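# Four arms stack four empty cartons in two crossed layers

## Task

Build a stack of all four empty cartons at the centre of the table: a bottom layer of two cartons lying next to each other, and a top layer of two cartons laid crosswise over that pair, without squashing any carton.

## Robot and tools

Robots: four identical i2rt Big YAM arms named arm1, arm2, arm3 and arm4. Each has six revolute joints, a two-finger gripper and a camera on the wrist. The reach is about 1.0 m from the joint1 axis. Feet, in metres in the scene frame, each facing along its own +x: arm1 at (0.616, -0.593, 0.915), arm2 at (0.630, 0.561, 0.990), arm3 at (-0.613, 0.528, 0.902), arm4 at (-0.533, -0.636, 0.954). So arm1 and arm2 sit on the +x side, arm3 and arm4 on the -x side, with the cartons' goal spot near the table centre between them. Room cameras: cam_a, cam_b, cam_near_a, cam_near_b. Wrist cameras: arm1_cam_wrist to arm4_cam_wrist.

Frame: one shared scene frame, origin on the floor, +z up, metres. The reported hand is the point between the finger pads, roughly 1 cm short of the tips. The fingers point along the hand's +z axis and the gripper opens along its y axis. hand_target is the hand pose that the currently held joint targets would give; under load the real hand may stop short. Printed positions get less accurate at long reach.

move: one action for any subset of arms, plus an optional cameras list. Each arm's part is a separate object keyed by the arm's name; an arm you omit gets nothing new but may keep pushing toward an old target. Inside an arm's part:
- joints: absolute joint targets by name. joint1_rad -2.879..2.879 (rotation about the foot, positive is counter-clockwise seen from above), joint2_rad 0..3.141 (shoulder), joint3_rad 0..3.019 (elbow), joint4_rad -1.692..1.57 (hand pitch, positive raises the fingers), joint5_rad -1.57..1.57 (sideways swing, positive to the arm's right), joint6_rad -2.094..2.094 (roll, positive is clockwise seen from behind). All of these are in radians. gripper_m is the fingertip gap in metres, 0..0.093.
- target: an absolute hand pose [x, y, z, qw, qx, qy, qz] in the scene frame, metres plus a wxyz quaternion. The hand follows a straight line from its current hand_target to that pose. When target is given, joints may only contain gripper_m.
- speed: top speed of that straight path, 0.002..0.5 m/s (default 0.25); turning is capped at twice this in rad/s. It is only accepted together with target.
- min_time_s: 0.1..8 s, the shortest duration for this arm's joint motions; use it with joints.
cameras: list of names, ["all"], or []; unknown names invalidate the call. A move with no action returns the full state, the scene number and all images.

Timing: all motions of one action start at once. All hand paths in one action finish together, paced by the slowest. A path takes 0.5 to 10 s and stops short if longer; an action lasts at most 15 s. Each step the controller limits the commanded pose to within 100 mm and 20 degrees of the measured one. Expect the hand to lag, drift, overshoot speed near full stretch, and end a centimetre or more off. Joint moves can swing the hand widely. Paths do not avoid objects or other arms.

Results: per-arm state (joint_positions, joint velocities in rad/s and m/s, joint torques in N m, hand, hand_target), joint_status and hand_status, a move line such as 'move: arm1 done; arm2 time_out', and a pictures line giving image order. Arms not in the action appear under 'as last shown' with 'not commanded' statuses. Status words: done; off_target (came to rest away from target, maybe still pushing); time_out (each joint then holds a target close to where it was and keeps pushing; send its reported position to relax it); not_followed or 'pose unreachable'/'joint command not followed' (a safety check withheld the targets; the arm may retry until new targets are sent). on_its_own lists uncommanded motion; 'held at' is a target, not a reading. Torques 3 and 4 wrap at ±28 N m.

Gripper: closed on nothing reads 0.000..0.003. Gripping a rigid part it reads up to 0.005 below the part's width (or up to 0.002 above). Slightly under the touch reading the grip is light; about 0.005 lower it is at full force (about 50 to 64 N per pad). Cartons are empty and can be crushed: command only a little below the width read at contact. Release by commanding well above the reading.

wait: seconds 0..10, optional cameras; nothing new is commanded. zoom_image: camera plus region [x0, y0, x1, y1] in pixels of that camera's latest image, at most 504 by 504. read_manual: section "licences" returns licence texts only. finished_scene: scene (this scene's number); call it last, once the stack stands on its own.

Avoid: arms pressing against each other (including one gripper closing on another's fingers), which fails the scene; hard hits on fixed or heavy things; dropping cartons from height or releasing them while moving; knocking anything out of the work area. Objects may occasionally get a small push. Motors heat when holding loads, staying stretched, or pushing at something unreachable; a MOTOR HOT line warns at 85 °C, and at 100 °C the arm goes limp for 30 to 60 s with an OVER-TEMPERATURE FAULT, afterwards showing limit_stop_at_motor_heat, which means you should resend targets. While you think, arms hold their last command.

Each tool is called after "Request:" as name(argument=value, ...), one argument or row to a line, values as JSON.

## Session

Request:
move(
  cameras=["arm1_cam_wrist","arm2_cam_wrist","arm3_cam_wrist","arm4_cam_wrist","cam_a","cam_b","cam_near_a","cam_near_b"],
)

Request:
zoom_image(
  camera="cam_b",
  region=[330, 190, 530, 400],
)

Request:
zoom_image(
  camera="cam_near_b",
  region=[300, 260, 620, 480],
)

Request:
zoom_image(
  camera="cam_near_a",
  region=[200, 270, 620, 420],
)

Scene clock: 0.00 s.
Joint torques (N m): no reading
Heat: arm1: hottest joint1_rad 37 °C; arm2: hottest joint1_rad 35 °C; arm3: hottest joint3_rad 36 °C; arm4: hottest joint1_rad 41 °C.
Joint velocities: within noise
arm1.joint_positions: joint1_rad=+0.328 joint2_rad=+0.613 joint3_rad=+1.402 joint4_rad=-1.249 joint5_rad=-0.191 joint6_rad=-0.064 gripper_m=+0.09396
arm1.joint_status: not commanded
arm1.hand: x=+0.3884 y=-0.5100 z=+1.4810 quat_wxyz=(-0.063, +0.838, -0.127, -0.527) (m; scene frame)
arm1.hand_target: x=+0.3910 y=-0.5114 z=+1.4928 quat_wxyz=(-0.067, +0.831, -0.124, -0.538) (m; scene frame)
arm1.hand_status: not commanded
arm2.joint_positions: joint1_rad=+0.178 joint2_rad=+0.637 joint3_rad=+1.317 joint4_rad=-1.338 joint5_rad=+0.119 joint6_rad=+0.322 gripper_m=+0.09396
arm2.joint_status: not commanded
arm2.hand: x=+0.4686 y=+0.3728 z=+1.4915 quat_wxyz=(-0.216, -0.860, -0.247, +0.391) (m; scene frame)
arm2.hand_target: x=+0.4695 y=+0.3740 z=+1.5042 quat_wxyz=(-0.224, -0.854, -0.245, +0.401) (m; scene frame)
arm2.hand_status: not commanded
arm3.joint_positions: joint1_rad=-0.182 joint2_rad=+0.526 joint3_rad=+1.317 joint4_rad=-1.483 joint5_rad=-0.105 joint6_rad=-0.195 gripper_m=+0.09396
arm3.joint_status: not commanded
arm3.hand: x=-0.5119 y=+0.3684 z=+1.3946 quat_wxyz=(-0.369, -0.371, -0.825, +0.213) (m; scene frame)
arm3.hand_target: x=-0.5129 y=+0.3703 z=+1.4072 quat_wxyz=(-0.380, -0.368, -0.819, +0.222) (m; scene frame)
arm3.hand_status: not commanded
arm4.joint_positions: joint1_rad=+0.123 joint2_rad=+0.645 joint3_rad=+1.427 joint4_rad=-1.276 joint5_rad=-0.007 joint6_rad=-0.285 gripper_m=+0.09396
arm4.joint_status: not commanded
arm4.hand: x=-0.4240 y=-0.4131 z=+1.5181 quat_wxyz=(-0.469, +0.554, -0.655, -0.210) (m; scene frame)
arm4.hand_target: x=-0.4253 y=-0.4158 z=+1.5272 quat_wxyz=(-0.477, +0.551, -0.651, -0.213) (m; scene frame)
arm4.hand_status: not commanded
pictures: arm1_cam_wrist, arm2_cam_wrist, arm3_cam_wrist, arm4_cam_wrist, cam_a, cam_b, cam_near_a, cam_near_b
camera_calibration:
arm1_cam_wrist: T_world_to_cam=[[0.269501, 0.96282, -0.0186432, 0.413525], [0.840259, -0.244565, -0.483893, 0.269023], [-0.470461, 0.114744, -0.874929, 1.66139], [0, 0, 0, 1]] pos_world=[0.444122, -0.522991, 1.59148]
arm2_cam_wrist: T_world_to_cam=[[-0.595357, 0.783328, -0.178739, 0.254131], [0.792348, 0.535538, -0.292204, -0.130137], [-0.13317, -0.315589, -0.939505, 1.70654], [0, 0, 0, 1]] pos_world=[0.481673, 0.409192, 1.6107]
arm3_cam_wrist: T_world_to_cam=[[-0.766993, -0.636362, 0.0822444, -0.273324], [-0.632108, 0.727321, -0.267288, -0.214407], [0.110274, -0.256995, -0.960101, 1.6129], [0, 0, 0, 1]] pos_world=[-0.523027, 0.396518, 1.51372]
arm4_cam_wrist: T_world_to_cam=[[0.923272, -0.289782, 0.252181, -0.114035], [-0.167938, -0.894892, -0.413479, 0.190402], [0.345494, 0.339403, -0.874894, 1.7375], [0, 0, 0, 1]] pos_world=[-0.463035, -0.452369, 1.62761]

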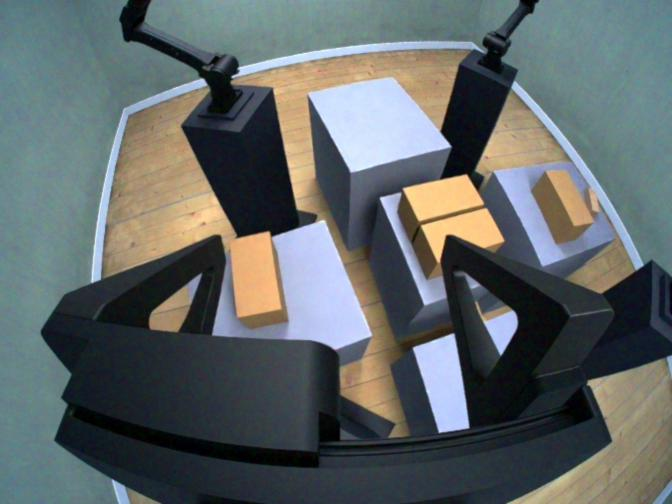

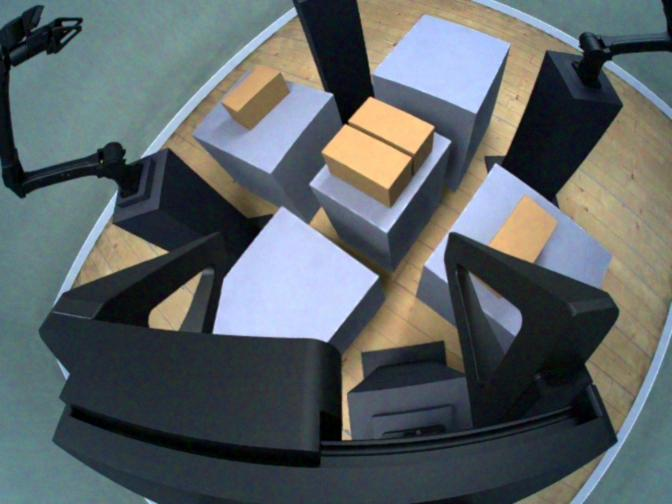

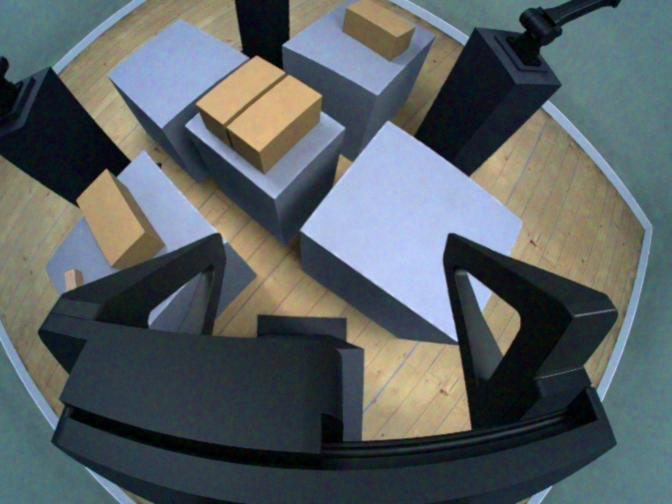

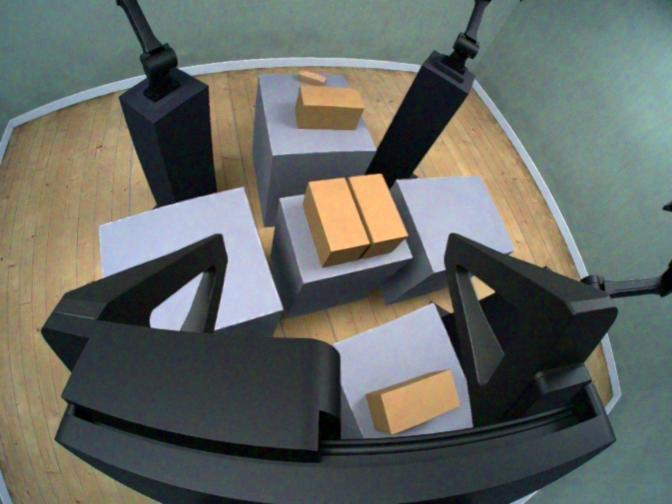

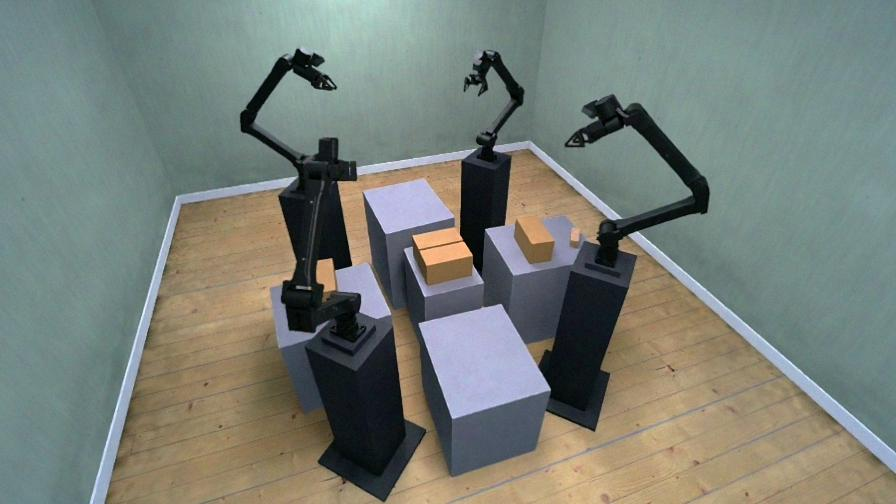

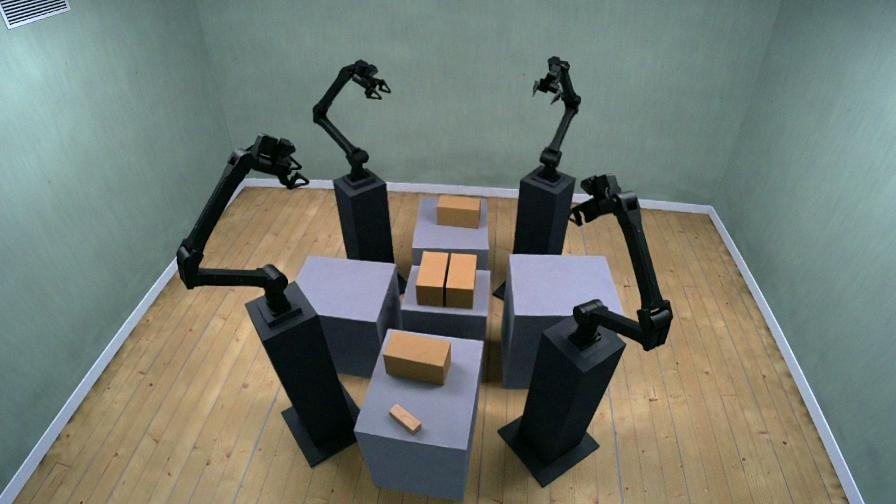

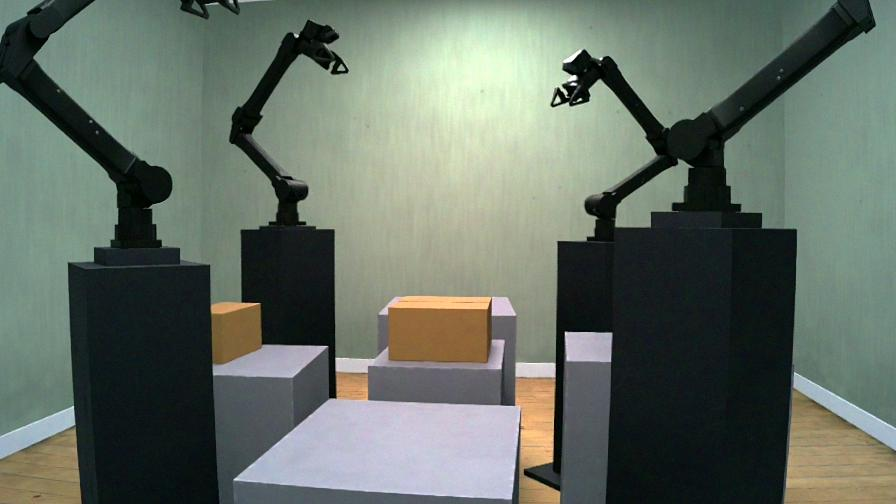

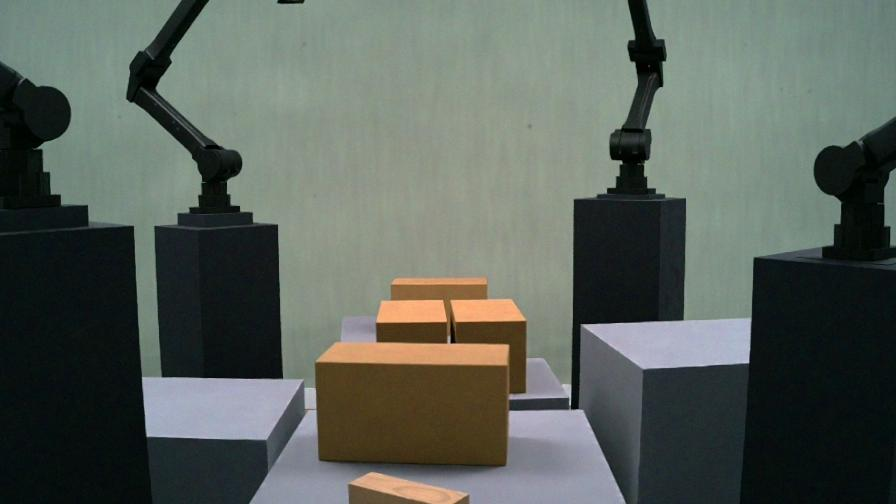

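Scaled by 2.400 from the camera's 896x504 image, which has a finer 1280x720 frame.

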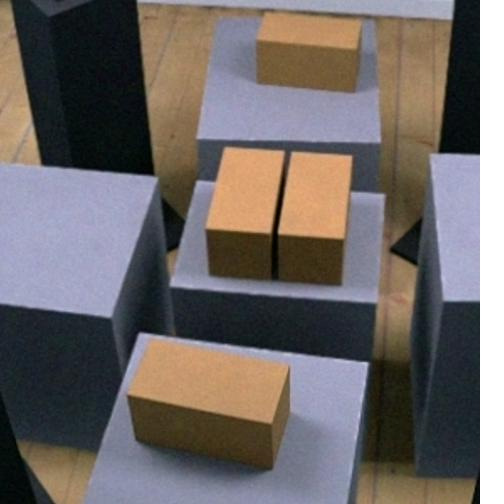

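Scaled by 1.575 from the camera's 896x504 image, which has a finer 1280x720 frame.

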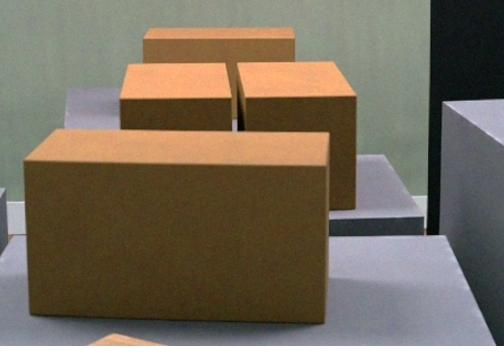

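Scaled by 1.200 from the camera's 896x504 image, which has a finer 1280x720 frame.

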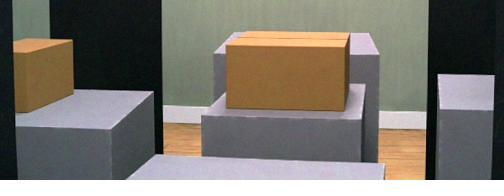

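Request:
move(
  arm2={"target":[0.255,0.520,0.715,0,0.9239,0,-0.3827],"speed":0.35},
  arm3={"target":[-0.115,0.552,0.722,0.3827,0,0.9239,0],"speed":0.35},
  arm1={"target":[0.190,-0.635,0.665,0,0.9239,0,-0.3827],"speed":0.35},
  arm4={"target":[-0.180,-0.635,0.660,0.3827,0,0.9239,0],"speed":0.35},
  cameras=["arm1_cam_wrist","arm2_cam_wrist","arm3_cam_wrist","arm4_cam_wrist","cam_near_b"],
)

Scene clock: 8.67 s.
Joint torques (N m): arm1=[1.08 -9.11 -0.75 2.14 0.09 0.05] | arm2=[-0.03 -9.64 -2.32 3.03 -0.1 -0.19] | arm3=[1.14 -13.04 1.99 2 -0.04 0.04] | arm4=[1.32 2.37 15.1 1.21 0.03 -0.17]
Heat: arm1: hottest joint1_rad 37 °C; arm2: hottest joint1_rad 35 °C; arm3: hottest joint3_rad 37 °C; arm4: hottest joint1_rad 41 °C.
move: arm1 done; arm2 done; arm3 done; arm4 not_followed
Joint velocities: within noise
arm1.joint_positions: joint1_rad=+0.936 joint2_rad=+2.521 joint3_rad=+0.646 joint4_rad=+1.077 joint5_rad=+0.099 joint6_rad=+0.104 gripper_m=+0.09396
arm1.joint_status: not commanded
arm1.hand: x=+0.1893 y=-0.6290 z=+0.6691 quat_wxyz=(-0.002, +0.925, -0.009, -0.379) (m; scene frame)
arm1.hand_target: x=+0.1901 y=-0.6349 z=+0.6651 quat_wxyz=(+0.000, +0.924, +0.000, -0.383) (m; scene frame)
arm1.hand_status: done (0.007 m and 1.1 deg from the pose sent, 0.849 m and 25.2 deg at the start; pose on its path clipped on 22 of 122 steps)
arm2.joint_positions: joint1_rad=-0.584 joint2_rad=+2.687 joint3_rad=+0.602 joint4_rad=+1.273 joint5_rad=+0.121 joint6_rad=+0.127 gripper_m=+0.09395
arm2.joint_status: not commanded
arm2.hand: x=+0.2554 y=+0.5169 z=+0.7175 quat_wxyz=(-0.001, -0.926, +0.000, +0.378) (m; scene frame)
arm2.hand_target: x=+0.2550 y=+0.5199 z=+0.7151 quat_wxyz=(+0.000, -0.924, +0.000, +0.383) (m; scene frame)
arm2.hand_status: done (0.004 m and 0.6 deg from the pose sent, 0.819 m and 38.5 deg at the start; pose on its path clipped on 35 of 122 steps)
arm3.joint_positions: joint1_rad=+0.959 joint2_rad=+2.262 joint3_rad=+0.704 joint4_rad=+0.749 joint5_rad=+0.052 joint6_rad=+0.051 gripper_m=+0.09396
arm3.joint_status: not commanded
arm3.hand: x=-0.1215 y=+0.5459 z=+0.7211 quat_wxyz=(-0.374, -0.009, -0.927, +0.003) (m; scene frame)
arm3.hand_target: x=-0.1151 y=+0.5519 z=+0.7222 quat_wxyz=(-0.383, +0.000, -0.924, +0.000) (m; scene frame)
arm3.hand_status: done (0.009 m and 1.5 deg from the pose sent, 0.802 m and 50.8 deg at the start; pose on its path clipped on 18 of 122 steps)
arm4.joint_positions: joint1_rad=-0.748 joint2_rad=+0.190 joint3_rad=+0.073 joint4_rad=-0.568 joint5_rad=-0.189 joint6_rad=-0.234 gripper_m=+0.09396
arm4.joint_status: not commanded
arm4.on_its_own: joint1_rad is held at -0.732, not at its first target +0.123; joint2_rad is held at +0.185, not at its first target +0.644; joint3_rad is held at +0.113, not at its first target +1.444; joint4_rad is held at -0.577, not at its first target -1.274; joint5_rad is held at -0.189, not at its first target -0.007; joint6_rad is held at -0.235, not at its first target -0.285
arm4.hand: x=-0.3154 y=-0.5495 z=+1.0233 quat_wxyz=(-0.427, +0.252, -0.864, -0.088) (m; scene frame)
arm4.hand_target: x=-0.3106 y=-0.5445 z=+1.0453 quat_wxyz=(-0.442, +0.258, -0.854, -0.090) (m; scene frame)
arm4.hand_status: not_followed (0.397 m and 31.8 deg from the pose sent, 0.919 m and 76.6 deg at the start; pose on its path clipped on 53 of 108 steps; a joint's target at an end of its range on 56 of 108 steps)
pictures: arm1_cam_wrist, arm2_cam_wrist, arm3_cam_wrist, arm4_cam_wrist, cam_near_b
pose unreachable (arm4 arm): on one or more control steps of this call this arm could not follow its commanded pose, so it was not sent that pose on those steps. On the call's last step it was still not sent that pose. It may still have moved: this result reports where it is.
cause: moving toward the commanded pose would bring two parts of the arm too close to each other (its shoulder (the part past joint 1) and its forearm (the part past joint 3), 41 mm apart when it was first held).
camera_calibration:
arm1_cam_wrist: T_world_to_cam=[[0.00616949, 0.999979, 0.00194997, 0.626046], [0.986601, -0.005769, -0.16305, -0.0778596], [-0.163035, 0.00292978, -0.986616, 0.817299], [0, 0, 0, 1]] pos_world=[0.206203, -0.628877, 0.792444]
arm2_cam_wrist: T_world_to_cam=[[-0.00186182, 0.999994, -0.00303498, -0.513733], [0.986629, 0.00134232, -0.162974, -0.130708], [-0.162969, -0.00329783, -0.986626, 0.876316], [0, 0, 0, 1]] pos_world=[0.270816, 0.516795, 0.841735]
arm3_cam_wrist: T_world_to_cam=[[-0.0141583, -0.999898, 0.00193469, 0.542244], [-0.98722, 0.0136716, -0.158776, -0.00854509], [0.158733, -0.00415796, -0.987313, 0.856319], [0, 0, 0, 1]] pos_world=[-0.136685, 0.545866, 0.843049]
arm4_cam_wrist: T_world_to_cam=[[0.517325, -0.852963, 0.069496, -0.379673], [-0.811269, -0.514644, -0.277461, -0.251135], [0.27243, 0.0871578, -0.95822, 1.23707], [0, 0, 0, 1]] pos_world=[-0.344337, -0.560912, 1.14209]

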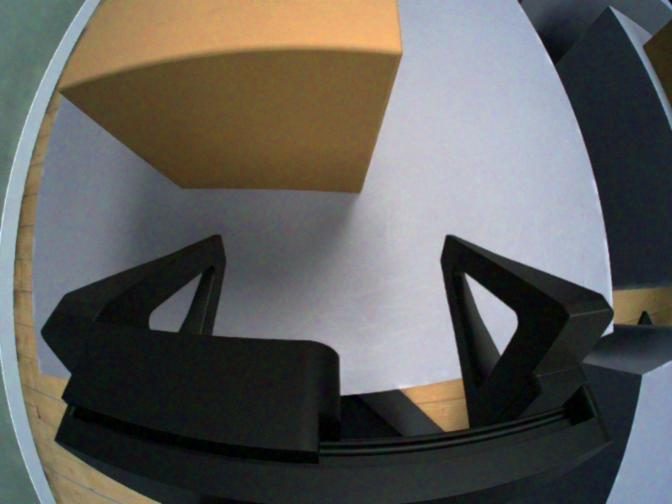

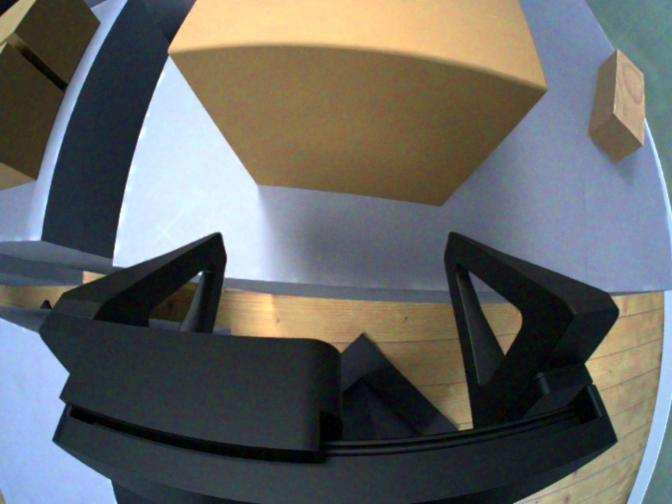

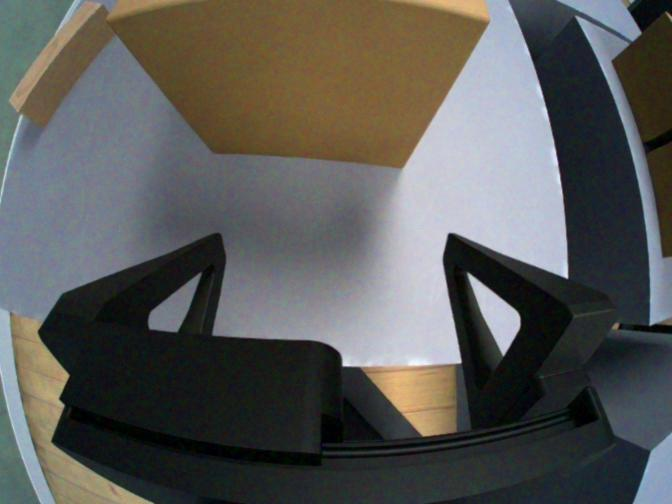

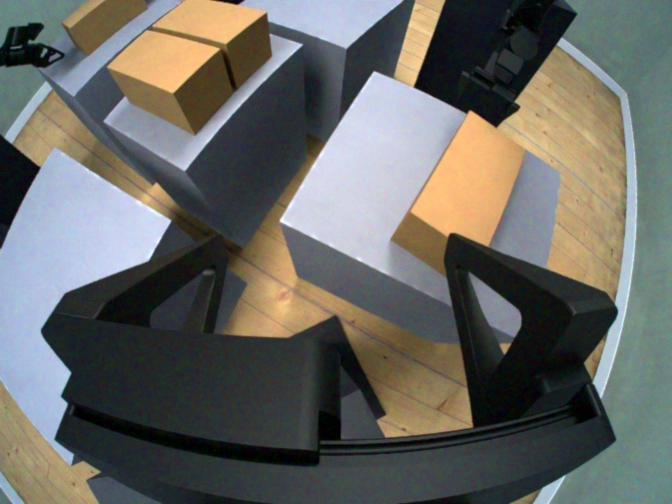

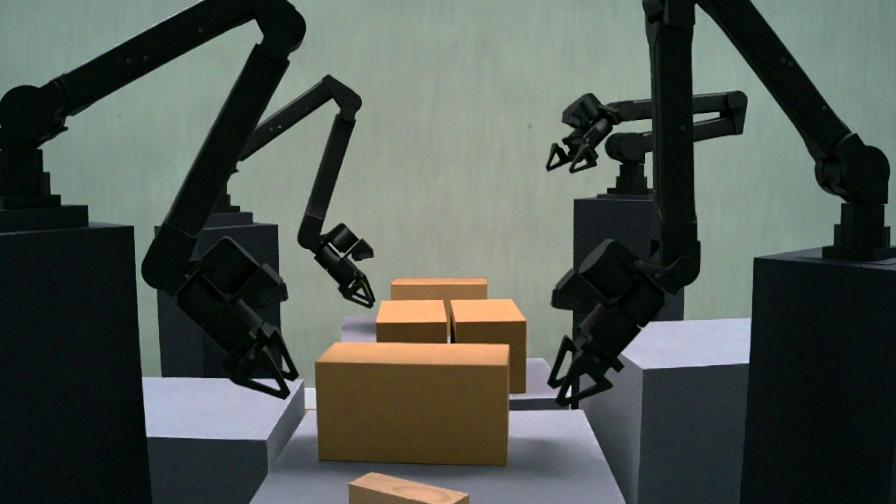

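Request:
move(
  arm2={"target":[0.235,0.546,0.700,0,0.9239,0,-0.3827],"speed":0.2},
  arm3={"target":[-0.088,0.552,0.702,0.3827,0,0.9239,0],"speed":0.2},
  arm1={"target":[0.175,-0.674,0.652,0,0.9239,0,-0.3827],"speed":0.2},
  arm4={"joints":{"joint1_rad":-0.45,"joint2_rad":1.5,"joint3_rad":0.25,"joint4_rad":0.3,"joint5_rad":0.35,"joint6_rad":0.4},"min_time_s":2.0},
)

Request:
move(
  arm2={"target":[0.151,0.546,0.715,0,0.9239,0,-0.3827],"speed":0.08},
  arm3={"target":[0.001,0.552,0.720,0.3827,0,0.9239,0],"speed":0.08},
  arm4={"target":[-0.175,-0.674,0.655,0.3827,0,0.9239,0],"speed":0.4},
  cameras=["arm1_cam_wrist","arm2_cam_wrist","arm3_cam_wrist","arm4_cam_wrist","cam_near_b"],
)

Scene clock: 16.97 s.
Joint torques (N m): arm1=[0.67 -9.7 -0.34 1.02 0.23 0.16] | arm2=[0.85 -9.41 -1.94 1.54 -0.11 -0.11] | arm3=[0.73 -13.57 2.41 1.09 -0.05 0.05] | arm4=[1.38 -5.07 6.82 1.57 0.42 -0.11]
Heat: arm1: hottest joint1_rad 37 °C; arm2: hottest joint1_rad 35 °C; arm3: hottest joint3_rad 37 °C; arm4: hottest joint1_rad 41 °C.
move: arm1 off_target; arm2 off_target; arm3 done; arm4 done
Joint velocities: within noise
arm1.joint_positions: joint1_rad=+1.051 joint2_rad=+2.539 joint3_rad=+0.718 joint4_rad=+1.042 joint5_rad=+0.174 joint6_rad=+0.172 gripper_m=+0.09396
arm1.joint_status: not commanded
arm1.hand: x=+0.1691 y=-0.6712 z=+0.6617 quat_wxyz=(+0.001, +0.920, -0.002, -0.393) (m; scene frame)
arm1.hand_target: x=+0.1753 y=-0.6738 z=+0.6522 quat_wxyz=(+0.000, +0.924, +0.000, -0.383) (m; scene frame)
arm1.hand_status: off_target (0.012 m and 1.3 deg from the pose sent, 0.050 m and 1.1 deg at the start)
arm2.joint_positions: joint1_rad=-0.695 joint2_rad=+2.706 joint3_rad=+0.665 joint4_rad=+1.269 joint5_rad=+0.045 joint6_rad=+0.050 gripper_m=+0.09395
arm2.joint_status: not commanded
arm2.hand: x=+0.2293 y=+0.5436 z=+0.7086 quat_wxyz=(-0.002, -0.919, +0.002, +0.393) (m; scene frame)
arm2.hand_target: x=+0.2351 y=+0.5459 z=+0.7002 quat_wxyz=(+0.000, -0.924, +0.000, +0.383) (m; scene frame)
arm2.hand_status: off_target (0.011 m and 1.3 deg from the pose sent, 0.040 m and 0.6 deg at the start)
arm3.joint_positions: joint1_rad=+0.959 joint2_rad=+2.326 joint3_rad=+0.797 joint4_rad=+0.744 joint5_rad=+0.048 joint6_rad=+0.047 gripper_m=+0.09396
arm3.joint_status: not commanded
arm3.hand: x=-0.0908 y=+0.5482 z=+0.7061 quat_wxyz=(-0.385, -0.007, -0.923, +0.001) (m; scene frame)
arm3.hand_target: x=-0.0881 y=+0.5519 z=+0.7021 quat_wxyz=(-0.383, +0.000, -0.924, +0.000) (m; scene frame)
arm3.hand_status: done (0.006 m and 0.8 deg from the pose sent, 0.039 m and 1.5 deg at the start)
arm4.joint_positions: joint1_rad=-0.466 joint2_rad=+1.486 joint3_rad=+0.221 joint4_rad=+0.289 joint5_rad=+0.348 joint6_rad=+0.391 gripper_m=+0.09396
arm4.joint_status: all done
arm4.hand: x=-0.2379 y=-0.5350 z=+0.9068 quat_wxyz=(-0.333, +0.012, -0.943, +0.020) (m; scene frame)
arm4.hand_target: x=-0.2259 y=-0.5225 z=+0.9116 quat_wxyz=(-0.344, +0.012, -0.939, +0.011) (m; scene frame)
arm4.hand_status: not commanded
pictures: none

Scene clock: 18.80 s.
Joint torques (N m): arm1=[0.73 -9.58 -0.34 1.03 0.23 0.16] | arm2=[0.32 -14.04 3.67 1.98 -0.16 0] | arm3=[-0.09 -16.62 8.28 1.77 -0.19 -0.02] | arm4=[-6.89 7.3 4.96 2.03 0.04 -0.23]
Heat: arm1: hottest joint1_rad 37 °C; arm2: hottest joint1_rad 35 °C; arm3: hottest joint3_rad 37 °C; arm4: hottest joint1_rad 41 °C.
move: arm2 off_target; arm3 off_target; arm4 off_target
Joint velocities: within noise
arm1: as last shown
arm2.joint_positions: joint1_rad=-0.708 joint2_rad=+2.624 joint3_rad=+0.751 joint4_rad=+0.979 joint5_rad=+0.037 joint6_rad=+0.024 gripper_m=+0.09395
arm2.joint_status: not commanded
arm2.hand: x=+0.2011 y=+0.5460 z=+0.6946 quat_wxyz=(+0.004, -0.942, -0.007, +0.336) (m; scene frame)
arm2.hand_target: x=+0.1530 y=+0.5462 z=+0.7176 quat_wxyz=(+0.000, -0.924, +0.000, +0.383) (m; scene frame)
arm2.hand_status: off_target (0.054 m and 5.8 deg from the pose sent, 0.079 m and 1.3 deg at the start)
arm3.joint_positions: joint1_rad=+0.959 joint2_rad=+2.326 joint3_rad=+0.945 joint4_rad=+0.483 joint5_rad=+0.045 joint6_rad=+0.045 gripper_m=+0.09396
arm3.joint_status: not commanded
arm3.hand: x=-0.0559 y=+0.5507 z=+0.6939 quat_wxyz=(-0.332, -0.004, -0.943, +0.003) (m; scene frame)
arm3.hand_target: x=-0.0033 y=+0.5515 z=+0.7244 quat_wxyz=(-0.383, +0.000, -0.924, +0.001) (m; scene frame)
arm3.hand_status: off_target (0.063 m and 6.3 deg from the pose sent, 0.093 m and 0.8 deg at the start)
arm4.joint_positions: joint1_rad=-0.876 joint2_rad=+2.301 joint3_rad=+0.334 joint4_rad=+1.298 joint5_rad=+0.012 joint6_rad=+0.023 gripper_m=+0.09396
arm4.joint_status: not commanded
arm4.hand: x=-0.1622 y=-0.5962 z=+0.8152 quat_wxyz=(-0.436, +0.038, -0.899, -0.025) (m; scene frame)
arm4.hand_target: x=-0.1857 y=-0.6331 z=+0.7424 quat_wxyz=(-0.377, -0.002, -0.926, -0.002) (m; scene frame)
arm4.hand_status: off_target (0.179 m and 8.5 deg from the pose sent, 0.294 m and 6.7 deg at the start; pose on its path clipped on 25 of 55 steps)
pictures: arm1_cam_wrist, arm2_cam_wrist, arm3_cam_wrist, arm4_cam_wrist, cam_near_b
camera_calibration:
arm1_cam_wrist: T_world_to_cam=[[-0.00879156, 0.999958, 0.00253631, 0.6705], [0.98148, 0.00911444, -0.191349, -0.02973], [-0.191365, 0.000807073, -0.981519, 0.806799], [0, 0, 0, 1]] pos_world=[0.189467, -0.670852, 0.784498]
arm2_cam_wrist: T_world_to_cam=[[-0.0112417, 0.999872, 0.0114049, -0.551069], [0.997164, 0.0120587, -0.0742906, -0.150514], [-0.0744186, 0.0105374, -0.997171, 0.826984], [0, 0, 0, 1]] pos_world=[0.205435, 0.544099, 0.819747]
arm3_cam_wrist: T_world_to_cam=[[-0.00516852, -0.999967, 0.00633465, 0.545541], [-0.997594, 0.00471806, -0.0691719, -0.00597556], [0.0691397, -0.00667692, -0.997585, 0.82264], [0, 0, 0, 1]] pos_world=[-0.0600187, 0.551044, 0.816784]
arm4_cam_wrist: T_world_to_cam=[[0.0997029, -0.995, -0.00583891, -0.575266], [-0.954877, -0.0940292, -0.281723, 0.0223279], [0.279766, 0.0336641, -0.959478, 0.970295], [0, 0, 0, 1]] pos_world=[-0.192779, -0.602954, 0.933908]

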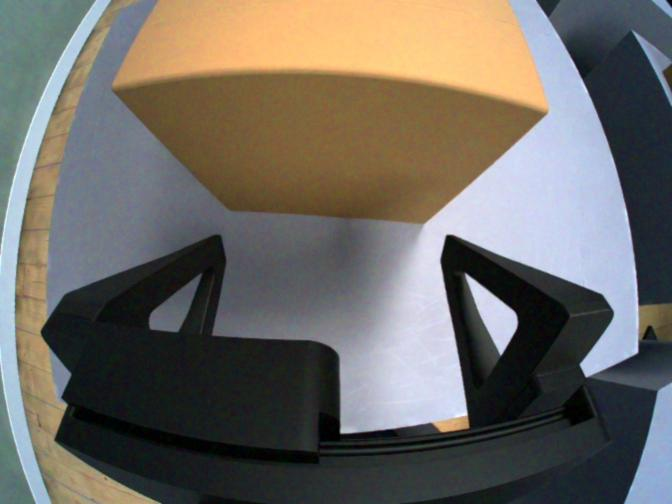

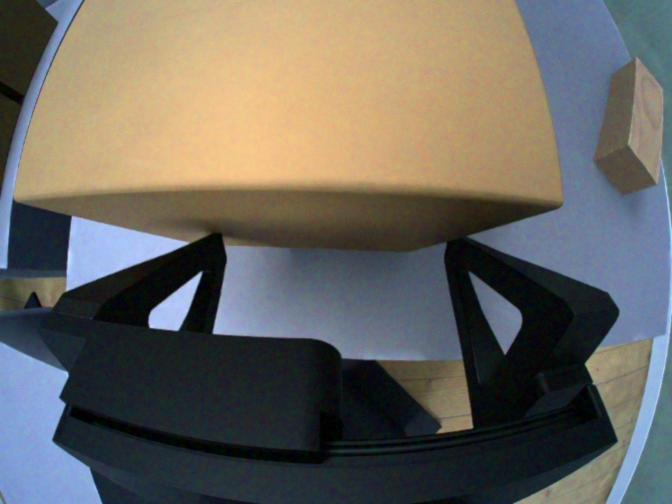

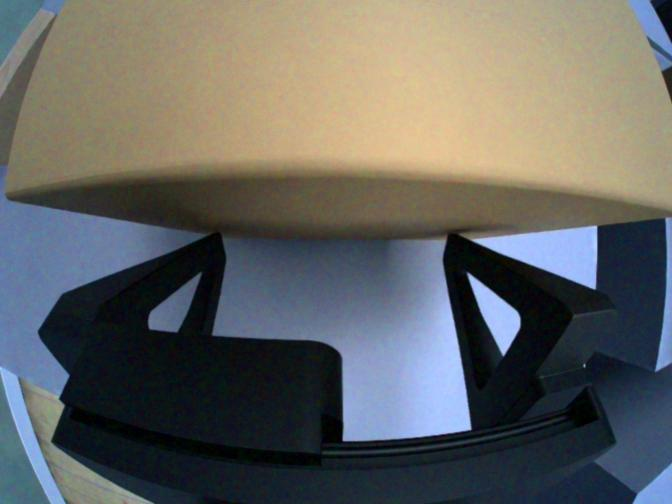

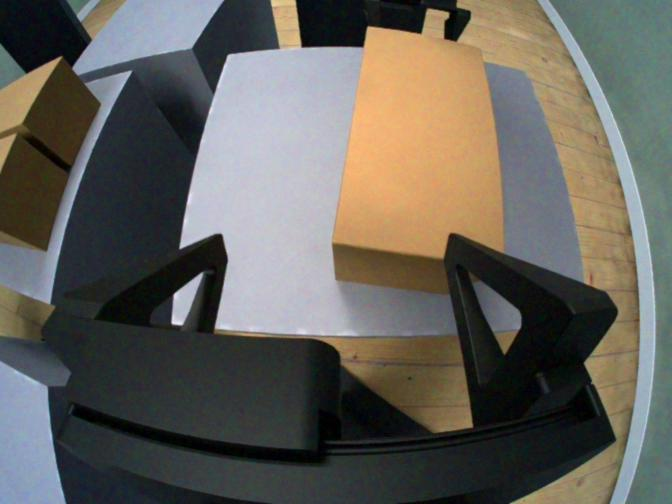

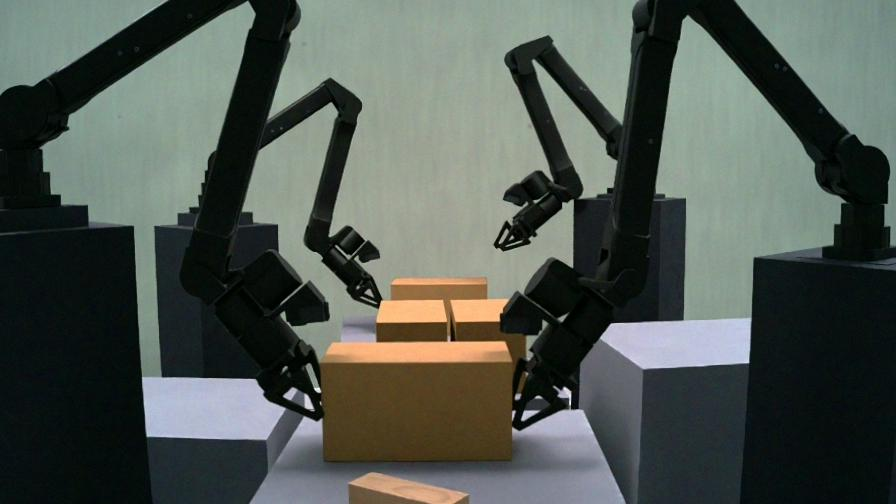

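Request:
move(
  arm2={"target":[0.148,0.542,0.885,0,0.9239,0,-0.3827],"speed":0.1},
  arm3={"target":[0.004,0.551,0.910,0.3827,0,0.9239,0],"speed":0.1},
  arm4={"target":[-0.160,-0.674,0.655,0.3827,0,0.9239,0],"speed":0.3},
  cameras=["arm4_cam_wrist","cam_near_b"],
)

Scene clock: 22.10 s.
Joint torques (N m): arm1=[0.79 -9.64 -0.35 1.02 0.23 0.16] | arm2=[1.03 -13.51 6.34 3.11 0.24 0.22] | arm3=[-0.21 -17.9 10.59 2.7 -0.11 -0.18] | arm4=[-7.12 6.48 6.3 1.2 0.02 -0.26]
Heat: arm1: hottest joint1_rad 37 °C; arm2: hottest joint1_rad 35 °C; arm3: hottest joint3_rad 37 °C; arm4: hottest joint1_rad 41 °C.
move: arm2 off_target; arm3 off_target; arm4 off_target
Joint velocities: within noise
arm1: as last shown
arm2.joint_positions: joint1_rad=-0.708 joint2_rad=+2.059 joint3_rad=+0.546 joint4_rad=+0.583 joint5_rad=+0.032 joint6_rad=+0.018 gripper_m=+0.09395
arm2.joint_status: not commanded
arm2.hand: x=+0.1989 y=+0.5453 z=+0.8467 quat_wxyz=(+0.004, -0.948, -0.010, +0.319) (m; scene frame)
arm2.hand_target: x=+0.1509 y=+0.5421 z=+0.8866 quat_wxyz=(-0.001, -0.924, +0.000, +0.383) (m; scene frame)
arm2.hand_status: off_target (0.064 m and 7.9 deg from the pose sent, 0.198 m and 5.8 deg at the start)
arm3.joint_positions: joint1_rad=+0.959 joint2_rad=+1.895 joint3_rad=+0.901 joint4_rad=+0.041 joint5_rad=+0.045 joint6_rad=+0.060 gripper_m=+0.09396
arm3.joint_status: not commanded
arm3.hand: x=-0.0546 y=+0.5501 z=+0.8492 quat_wxyz=(-0.306, -0.010, -0.952, +0.002) (m; scene frame)
arm3.hand_target: x=-0.0026 y=+0.5504 z=+0.9132 quat_wxyz=(-0.383, +0.000, -0.924, +0.001) (m; scene frame)
arm3.hand_status: off_target (0.084 m and 9.4 deg from the pose sent, 0.224 m and 6.3 deg at the start)
arm4.joint_positions: joint1_rad=-0.876 joint2_rad=+2.300 joint3_rad=+0.334 joint4_rad=+1.296 joint5_rad=+0.010 joint6_rad=+0.021 gripper_m=+0.09396
arm4.joint_status: not commanded
arm4.hand: x=-0.1626 y=-0.5958 z=+0.8150 quat_wxyz=(-0.435, +0.040, -0.899, -0.026) (m; scene frame)
arm4.hand_target: x=-0.1781 y=-0.6336 z=+0.7419 quat_wxyz=(-0.378, -0.002, -0.926, -0.002) (m; scene frame)
arm4.hand_status: off_target (0.178 m and 8.6 deg from the pose sent, 0.178 m and 8.5 deg at the start; pose on its path clipped on 67 of 76 steps)
pictures: arm4_cam_wrist, cam_near_b
camera_calibration:
arm4_cam_wrist: T_world_to_cam=[[0.102843, -0.994683, -0.00544232, -0.574422], [-0.95509, -0.0972183, -0.279914, 0.0184966], [0.277897, 0.0339853, -0.96001, 0.970571], [0, 0, 0, 1]] pos_world=[-0.192977, -0.602555, 0.933809]

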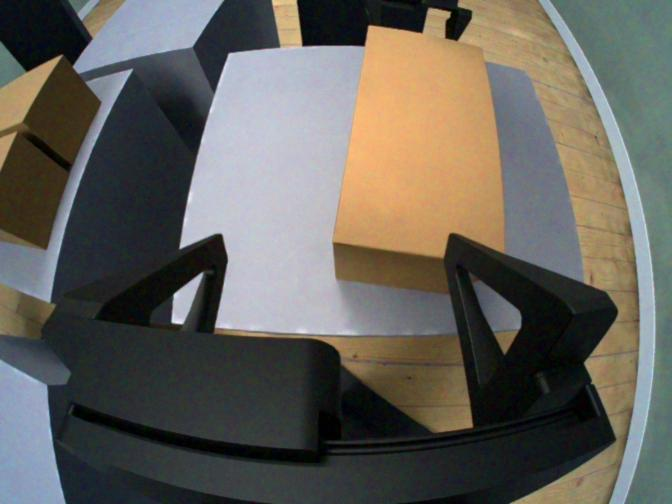

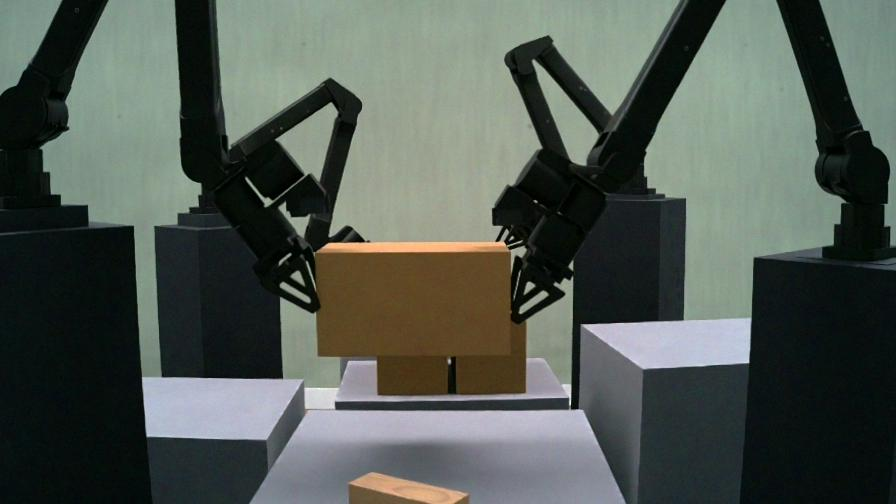

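Request:
move(
  arm2={"target":[0.105,0.320,0.895,-0.0115,0.9234,-0.0277,-0.3825],"speed":0.08},
  arm3={"target":[-0.040,0.320,0.920,0.3825,-0.0277,0.9234,0.0115],"speed":0.08},
  arm4={"target":[-0.150,-0.610,0.86,0.3007,0,0.9537,0],"speed":0.3},
  cameras=["arm2_cam_wrist","arm3_cam_wrist","cam_near_b"],
)

Scene clock: 27.80 s.
Joint torques (N m): arm1=[0.73 -9.7 -0.34 1.03 0.23 0.16] | arm2=[-0.5 -12.04 11.47 2.19 1.16 0.36] | arm3=[1.14 -15.97 12.72 2.11 -1.09 -0.28] | arm4=[1.26 -9.93 4.74 0.87 0.25 -0.09]
Heat: arm1: hottest joint3_rad 37 °C; arm2: hottest joint1_rad 35 °C; arm3: hottest joint3_rad 38 °C; arm4: hottest joint1_rad 41 °C.
move: arm2 off_target; arm3 off_target; arm4 off_target
Joint velocities: within noise
arm1: as last shown
arm2.joint_positions: joint1_rad=-0.188 joint2_rad=+2.064 joint3_rad=+0.850 joint4_rad=+0.230 joint5_rad=+0.394 joint6_rad=+0.430 gripper_m=+0.09395
arm2.joint_status: not commanded
arm2.hand: x=+0.1513 y=+0.3342 z=+0.8727 quat_wxyz=(+0.028, -0.939, -0.010, +0.342) (m; scene frame)
arm2.hand_target: x=+0.1084 y=+0.3218 z=+0.8979 quat_wxyz=(+0.011, -0.923, +0.027, +0.383) (m; scene frame)
arm2.hand_status: off_target (0.053 m and 6.8 deg from the pose sent, 0.249 m and 9.0 deg at the start)
arm3.joint_positions: joint1_rad=+0.451 joint2_rad=+1.848 joint3_rad=+0.899 joint4_rad=-0.058 joint5_rad=-0.323 joint6_rad=-0.334 gripper_m=+0.09396
arm3.joint_status: not commanded
arm3.hand: x=-0.1028 y=+0.3401 z=+0.8663 quat_wxyz=(-0.314, -0.013, -0.948, -0.039) (m; scene frame)
arm3.hand_target: x=-0.0476 y=+0.3232 z=+0.9248 quat_wxyz=(-0.382, +0.027, -0.924, -0.010) (m; scene frame)
arm3.hand_status: off_target (0.085 m and 10.0 deg from the pose sent, 0.241 m and 10.4 deg at the start)
arm4.joint_positions: joint1_rad=-0.912 joint2_rad=+1.798 joint3_rad=+0.385 joint4_rad=+0.431 joint5_rad=+0.053 joint6_rad=+0.068 gripper_m=+0.09396
arm4.joint_status: not commanded
arm4.hand: x=-0.1617 y=-0.6165 z=+0.8550 quat_wxyz=(-0.292, -0.003, -0.956, +0.003) (m; scene frame)
arm4.hand_target: x=-0.1502 y=-0.6099 z=+0.8603 quat_wxyz=(-0.301, +0.000, -0.954, +0.000) (m; scene frame)
arm4.hand_status: off_target (0.014 m and 1.2 deg from the pose sent, 0.049 m and 17.5 deg at the start)
pictures: arm2_cam_wrist, arm3_cam_wrist, cam_near_b
camera_calibration:
arm2_cam_wrist: T_world_to_cam=[[-0.00092661, 0.998331, 0.057743, -0.383314], [0.996155, 0.00598011, -0.0874059, -0.0714854], [-0.0876053, 0.05744, -0.994498, 0.987067], [0, 0, 0, 1]] pos_world=[0.157328, 0.326405, 0.997521]
arm3_cam_wrist: T_world_to_cam=[[0.00505982, -0.996864, -0.0789697, 0.40751], [-0.999443, -0.00243579, -0.0332893, -0.0687301], [0.0329925, 0.0790942, -0.996321, 0.962504], [0, 0, 0, 1]] pos_world=[-0.102509, 0.329936, 0.988856]

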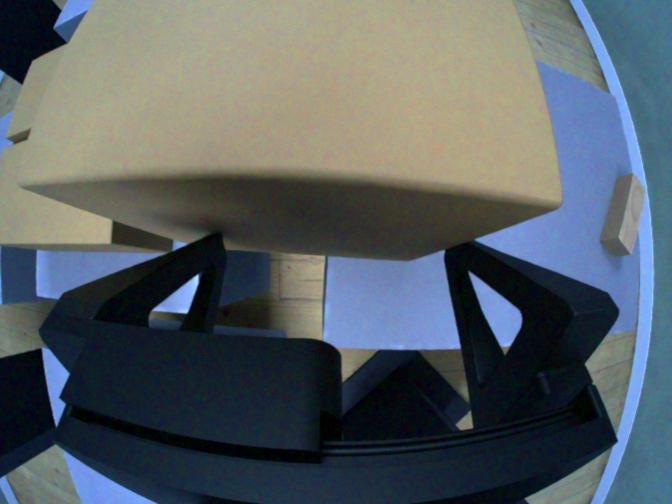

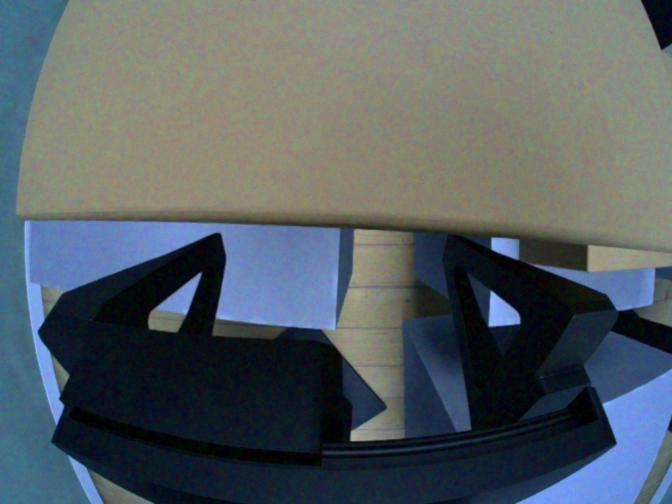

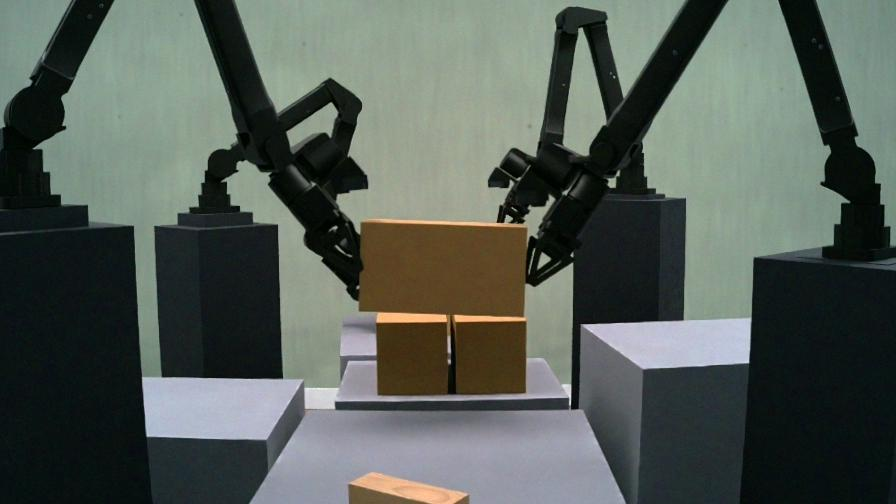

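Request:
move(
  arm2={"target":[0.087,0.058,0.895,-0.0115,0.9234,-0.0277,-0.3825],"speed":0.08},
  arm3={"target":[-0.060,0.058,0.918,0.3825,-0.0277,0.9234,0.0115],"speed":0.08},
  arm4={"target":[-0.150,-0.674,0.660,0.3007,0,0.9537,0],"speed":0.15},
  cameras=["arm2_cam_wrist","arm4_cam_wrist","cam_near_a","cam_near_b"],
)

Request:
zoom_image(
  camera="cam_near_a",
  region=[360, 200, 520, 380],
)

Scene clock: 33.70 s.
Joint torques (N m): arm1=[0.79 -9.64 -0.34 1.02 0.23 0.16] | arm2=[-3.37 -17.49 14.63 1.74 1.46 0.21] | arm3=[3.49 -19.55 13.24 1.54 -1.99 -0.35] | arm4=[-0.97 -11.16 -1.32 1.7 -0.03 -0.25]
Heat: arm1: hottest joint1_rad 36 °C; arm2: hottest joint1_rad 35 °C; arm3: hottest joint3_rad 41 °C; arm4: hottest joint1_rad 41 °C.
move: arm2 off_target; arm3 off_target; arm4 done
Joint velocities: within noise
arm1: as last shown
arm2.joint_positions: joint1_rad=+0.167 joint2_rad=+2.351 joint3_rad=+1.529 joint4_rad=-0.311 joint5_rad=+0.579 joint6_rad=+0.749 gripper_m=+0.09395
arm2.joint_status: not commanded
arm2.hand: x=+0.1381 y=+0.0675 z=+0.8676 quat_wxyz=(+0.032, -0.936, -0.021, +0.350) (m; scene frame)
arm2.hand_target: x=+0.0902 y=+0.0623 z=+0.8977 quat_wxyz=(+0.011, -0.923, +0.027, +0.383) (m; scene frame)
arm2.hand_status: off_target (0.059 m and 7.3 deg from the pose sent, 0.284 m and 6.8 deg at the start)
arm3.joint_positions: joint1_rad=+0.030 joint2_rad=+2.131 joint3_rad=+1.443 joint4_rad=-0.438 joint5_rad=-0.545 joint6_rad=-0.681 gripper_m=+0.09396
arm3.joint_status: not commanded
arm3.hand: x=-0.1137 y=+0.0703 z=+0.8731 quat_wxyz=(-0.337, -0.032, -0.940, -0.040) (m; scene frame)
arm3.hand_target: x=-0.0647 y=+0.0633 z=+0.9207 quat_wxyz=(-0.383, +0.027, -0.923, -0.011) (m; scene frame)
arm3.hand_status: off_target (0.071 m and 9.4 deg from the pose sent, 0.290 m and 10.0 deg at the start)
arm4.joint_positions: joint1_rad=-1.107 joint2_rad=+2.584 joint3_rad=+0.652 joint4_rad=+0.967 joint5_rad=-0.071 joint6_rad=-0.100 gripper_m=+0.09396
arm4.joint_status: not commanded
arm4.hand: x=-0.1479 y=-0.6687 z=+0.6665 quat_wxyz=(-0.301, +0.003, -0.954, -0.002) (m; scene frame)
arm4.hand_target: x=-0.1502 y=-0.6738 z=+0.6601 quat_wxyz=(-0.300, +0.000, -0.954, +0.000) (m; scene frame)
arm4.hand_status: done (0.009 m and 0.4 deg from the pose sent, 0.204 m and 1.2 deg at the start)
pictures: arm2_cam_wrist, arm4_cam_wrist, cam_near_a, cam_near_b
camera_calibration:
arm2_cam_wrist: T_world_to_cam=[[-0.0190663, 0.997173, 0.0726806, -0.127176], [0.994376, 0.0264867, -0.102541, -0.0451062], [-0.104177, 0.0703168, -0.99207, 0.995487], [0, 0, 0, 1]] pos_world=[0.146134, 0.058012, 0.99221]
arm4_cam_wrist: T_world_to_cam=[[0.0170749, -0.999854, 0.000493961, -0.669336], [-0.999834, -0.0170715, 0.00629863, -0.159947], [-0.00628928, -0.000601428, -0.99998, 0.787815], [0, 0, 0, 1]] pos_world=[-0.143537, -0.671495, 0.789137]

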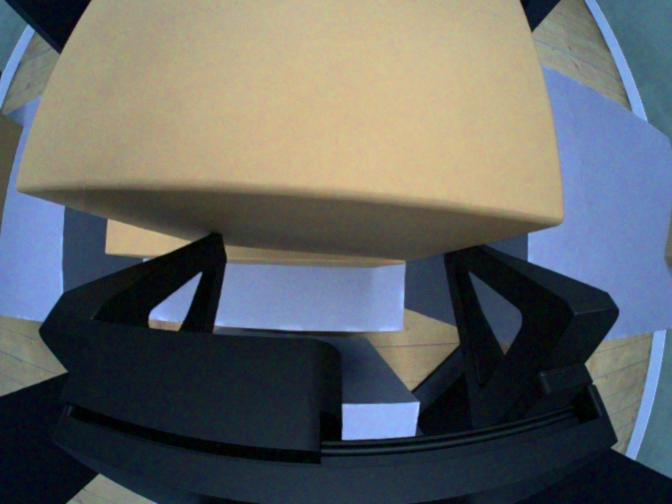

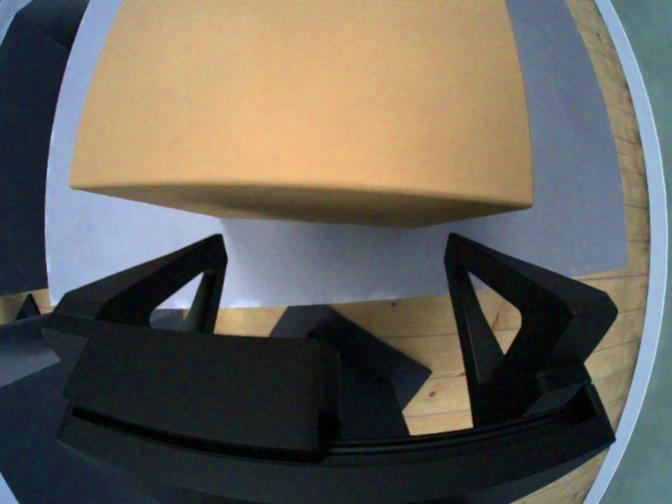

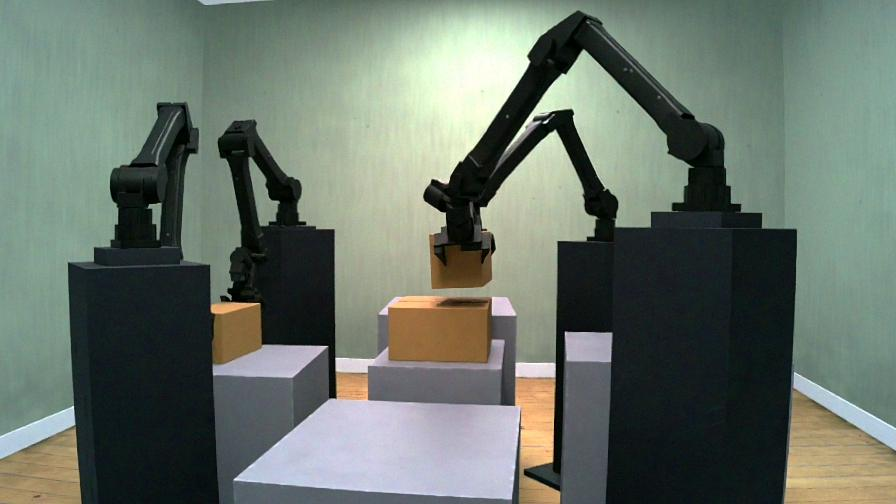

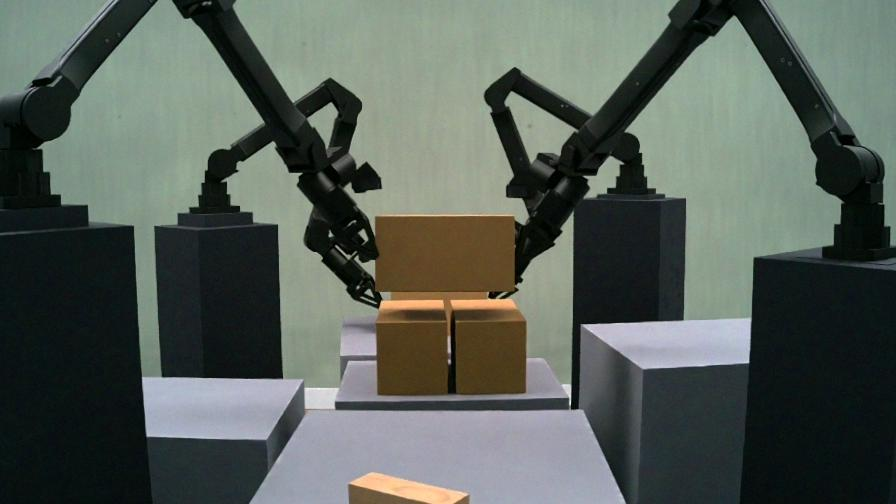

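Scaled by 2.800 from the camera's 896x504 image, which has a finer 1280x720 frame.

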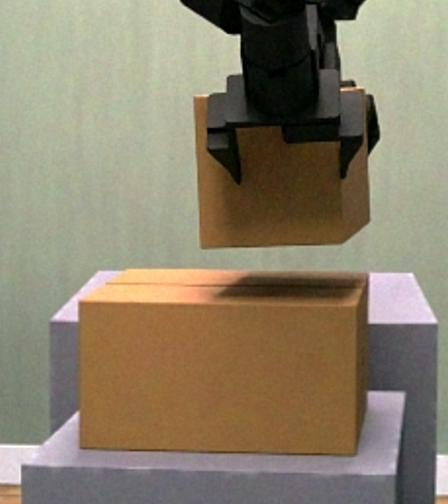

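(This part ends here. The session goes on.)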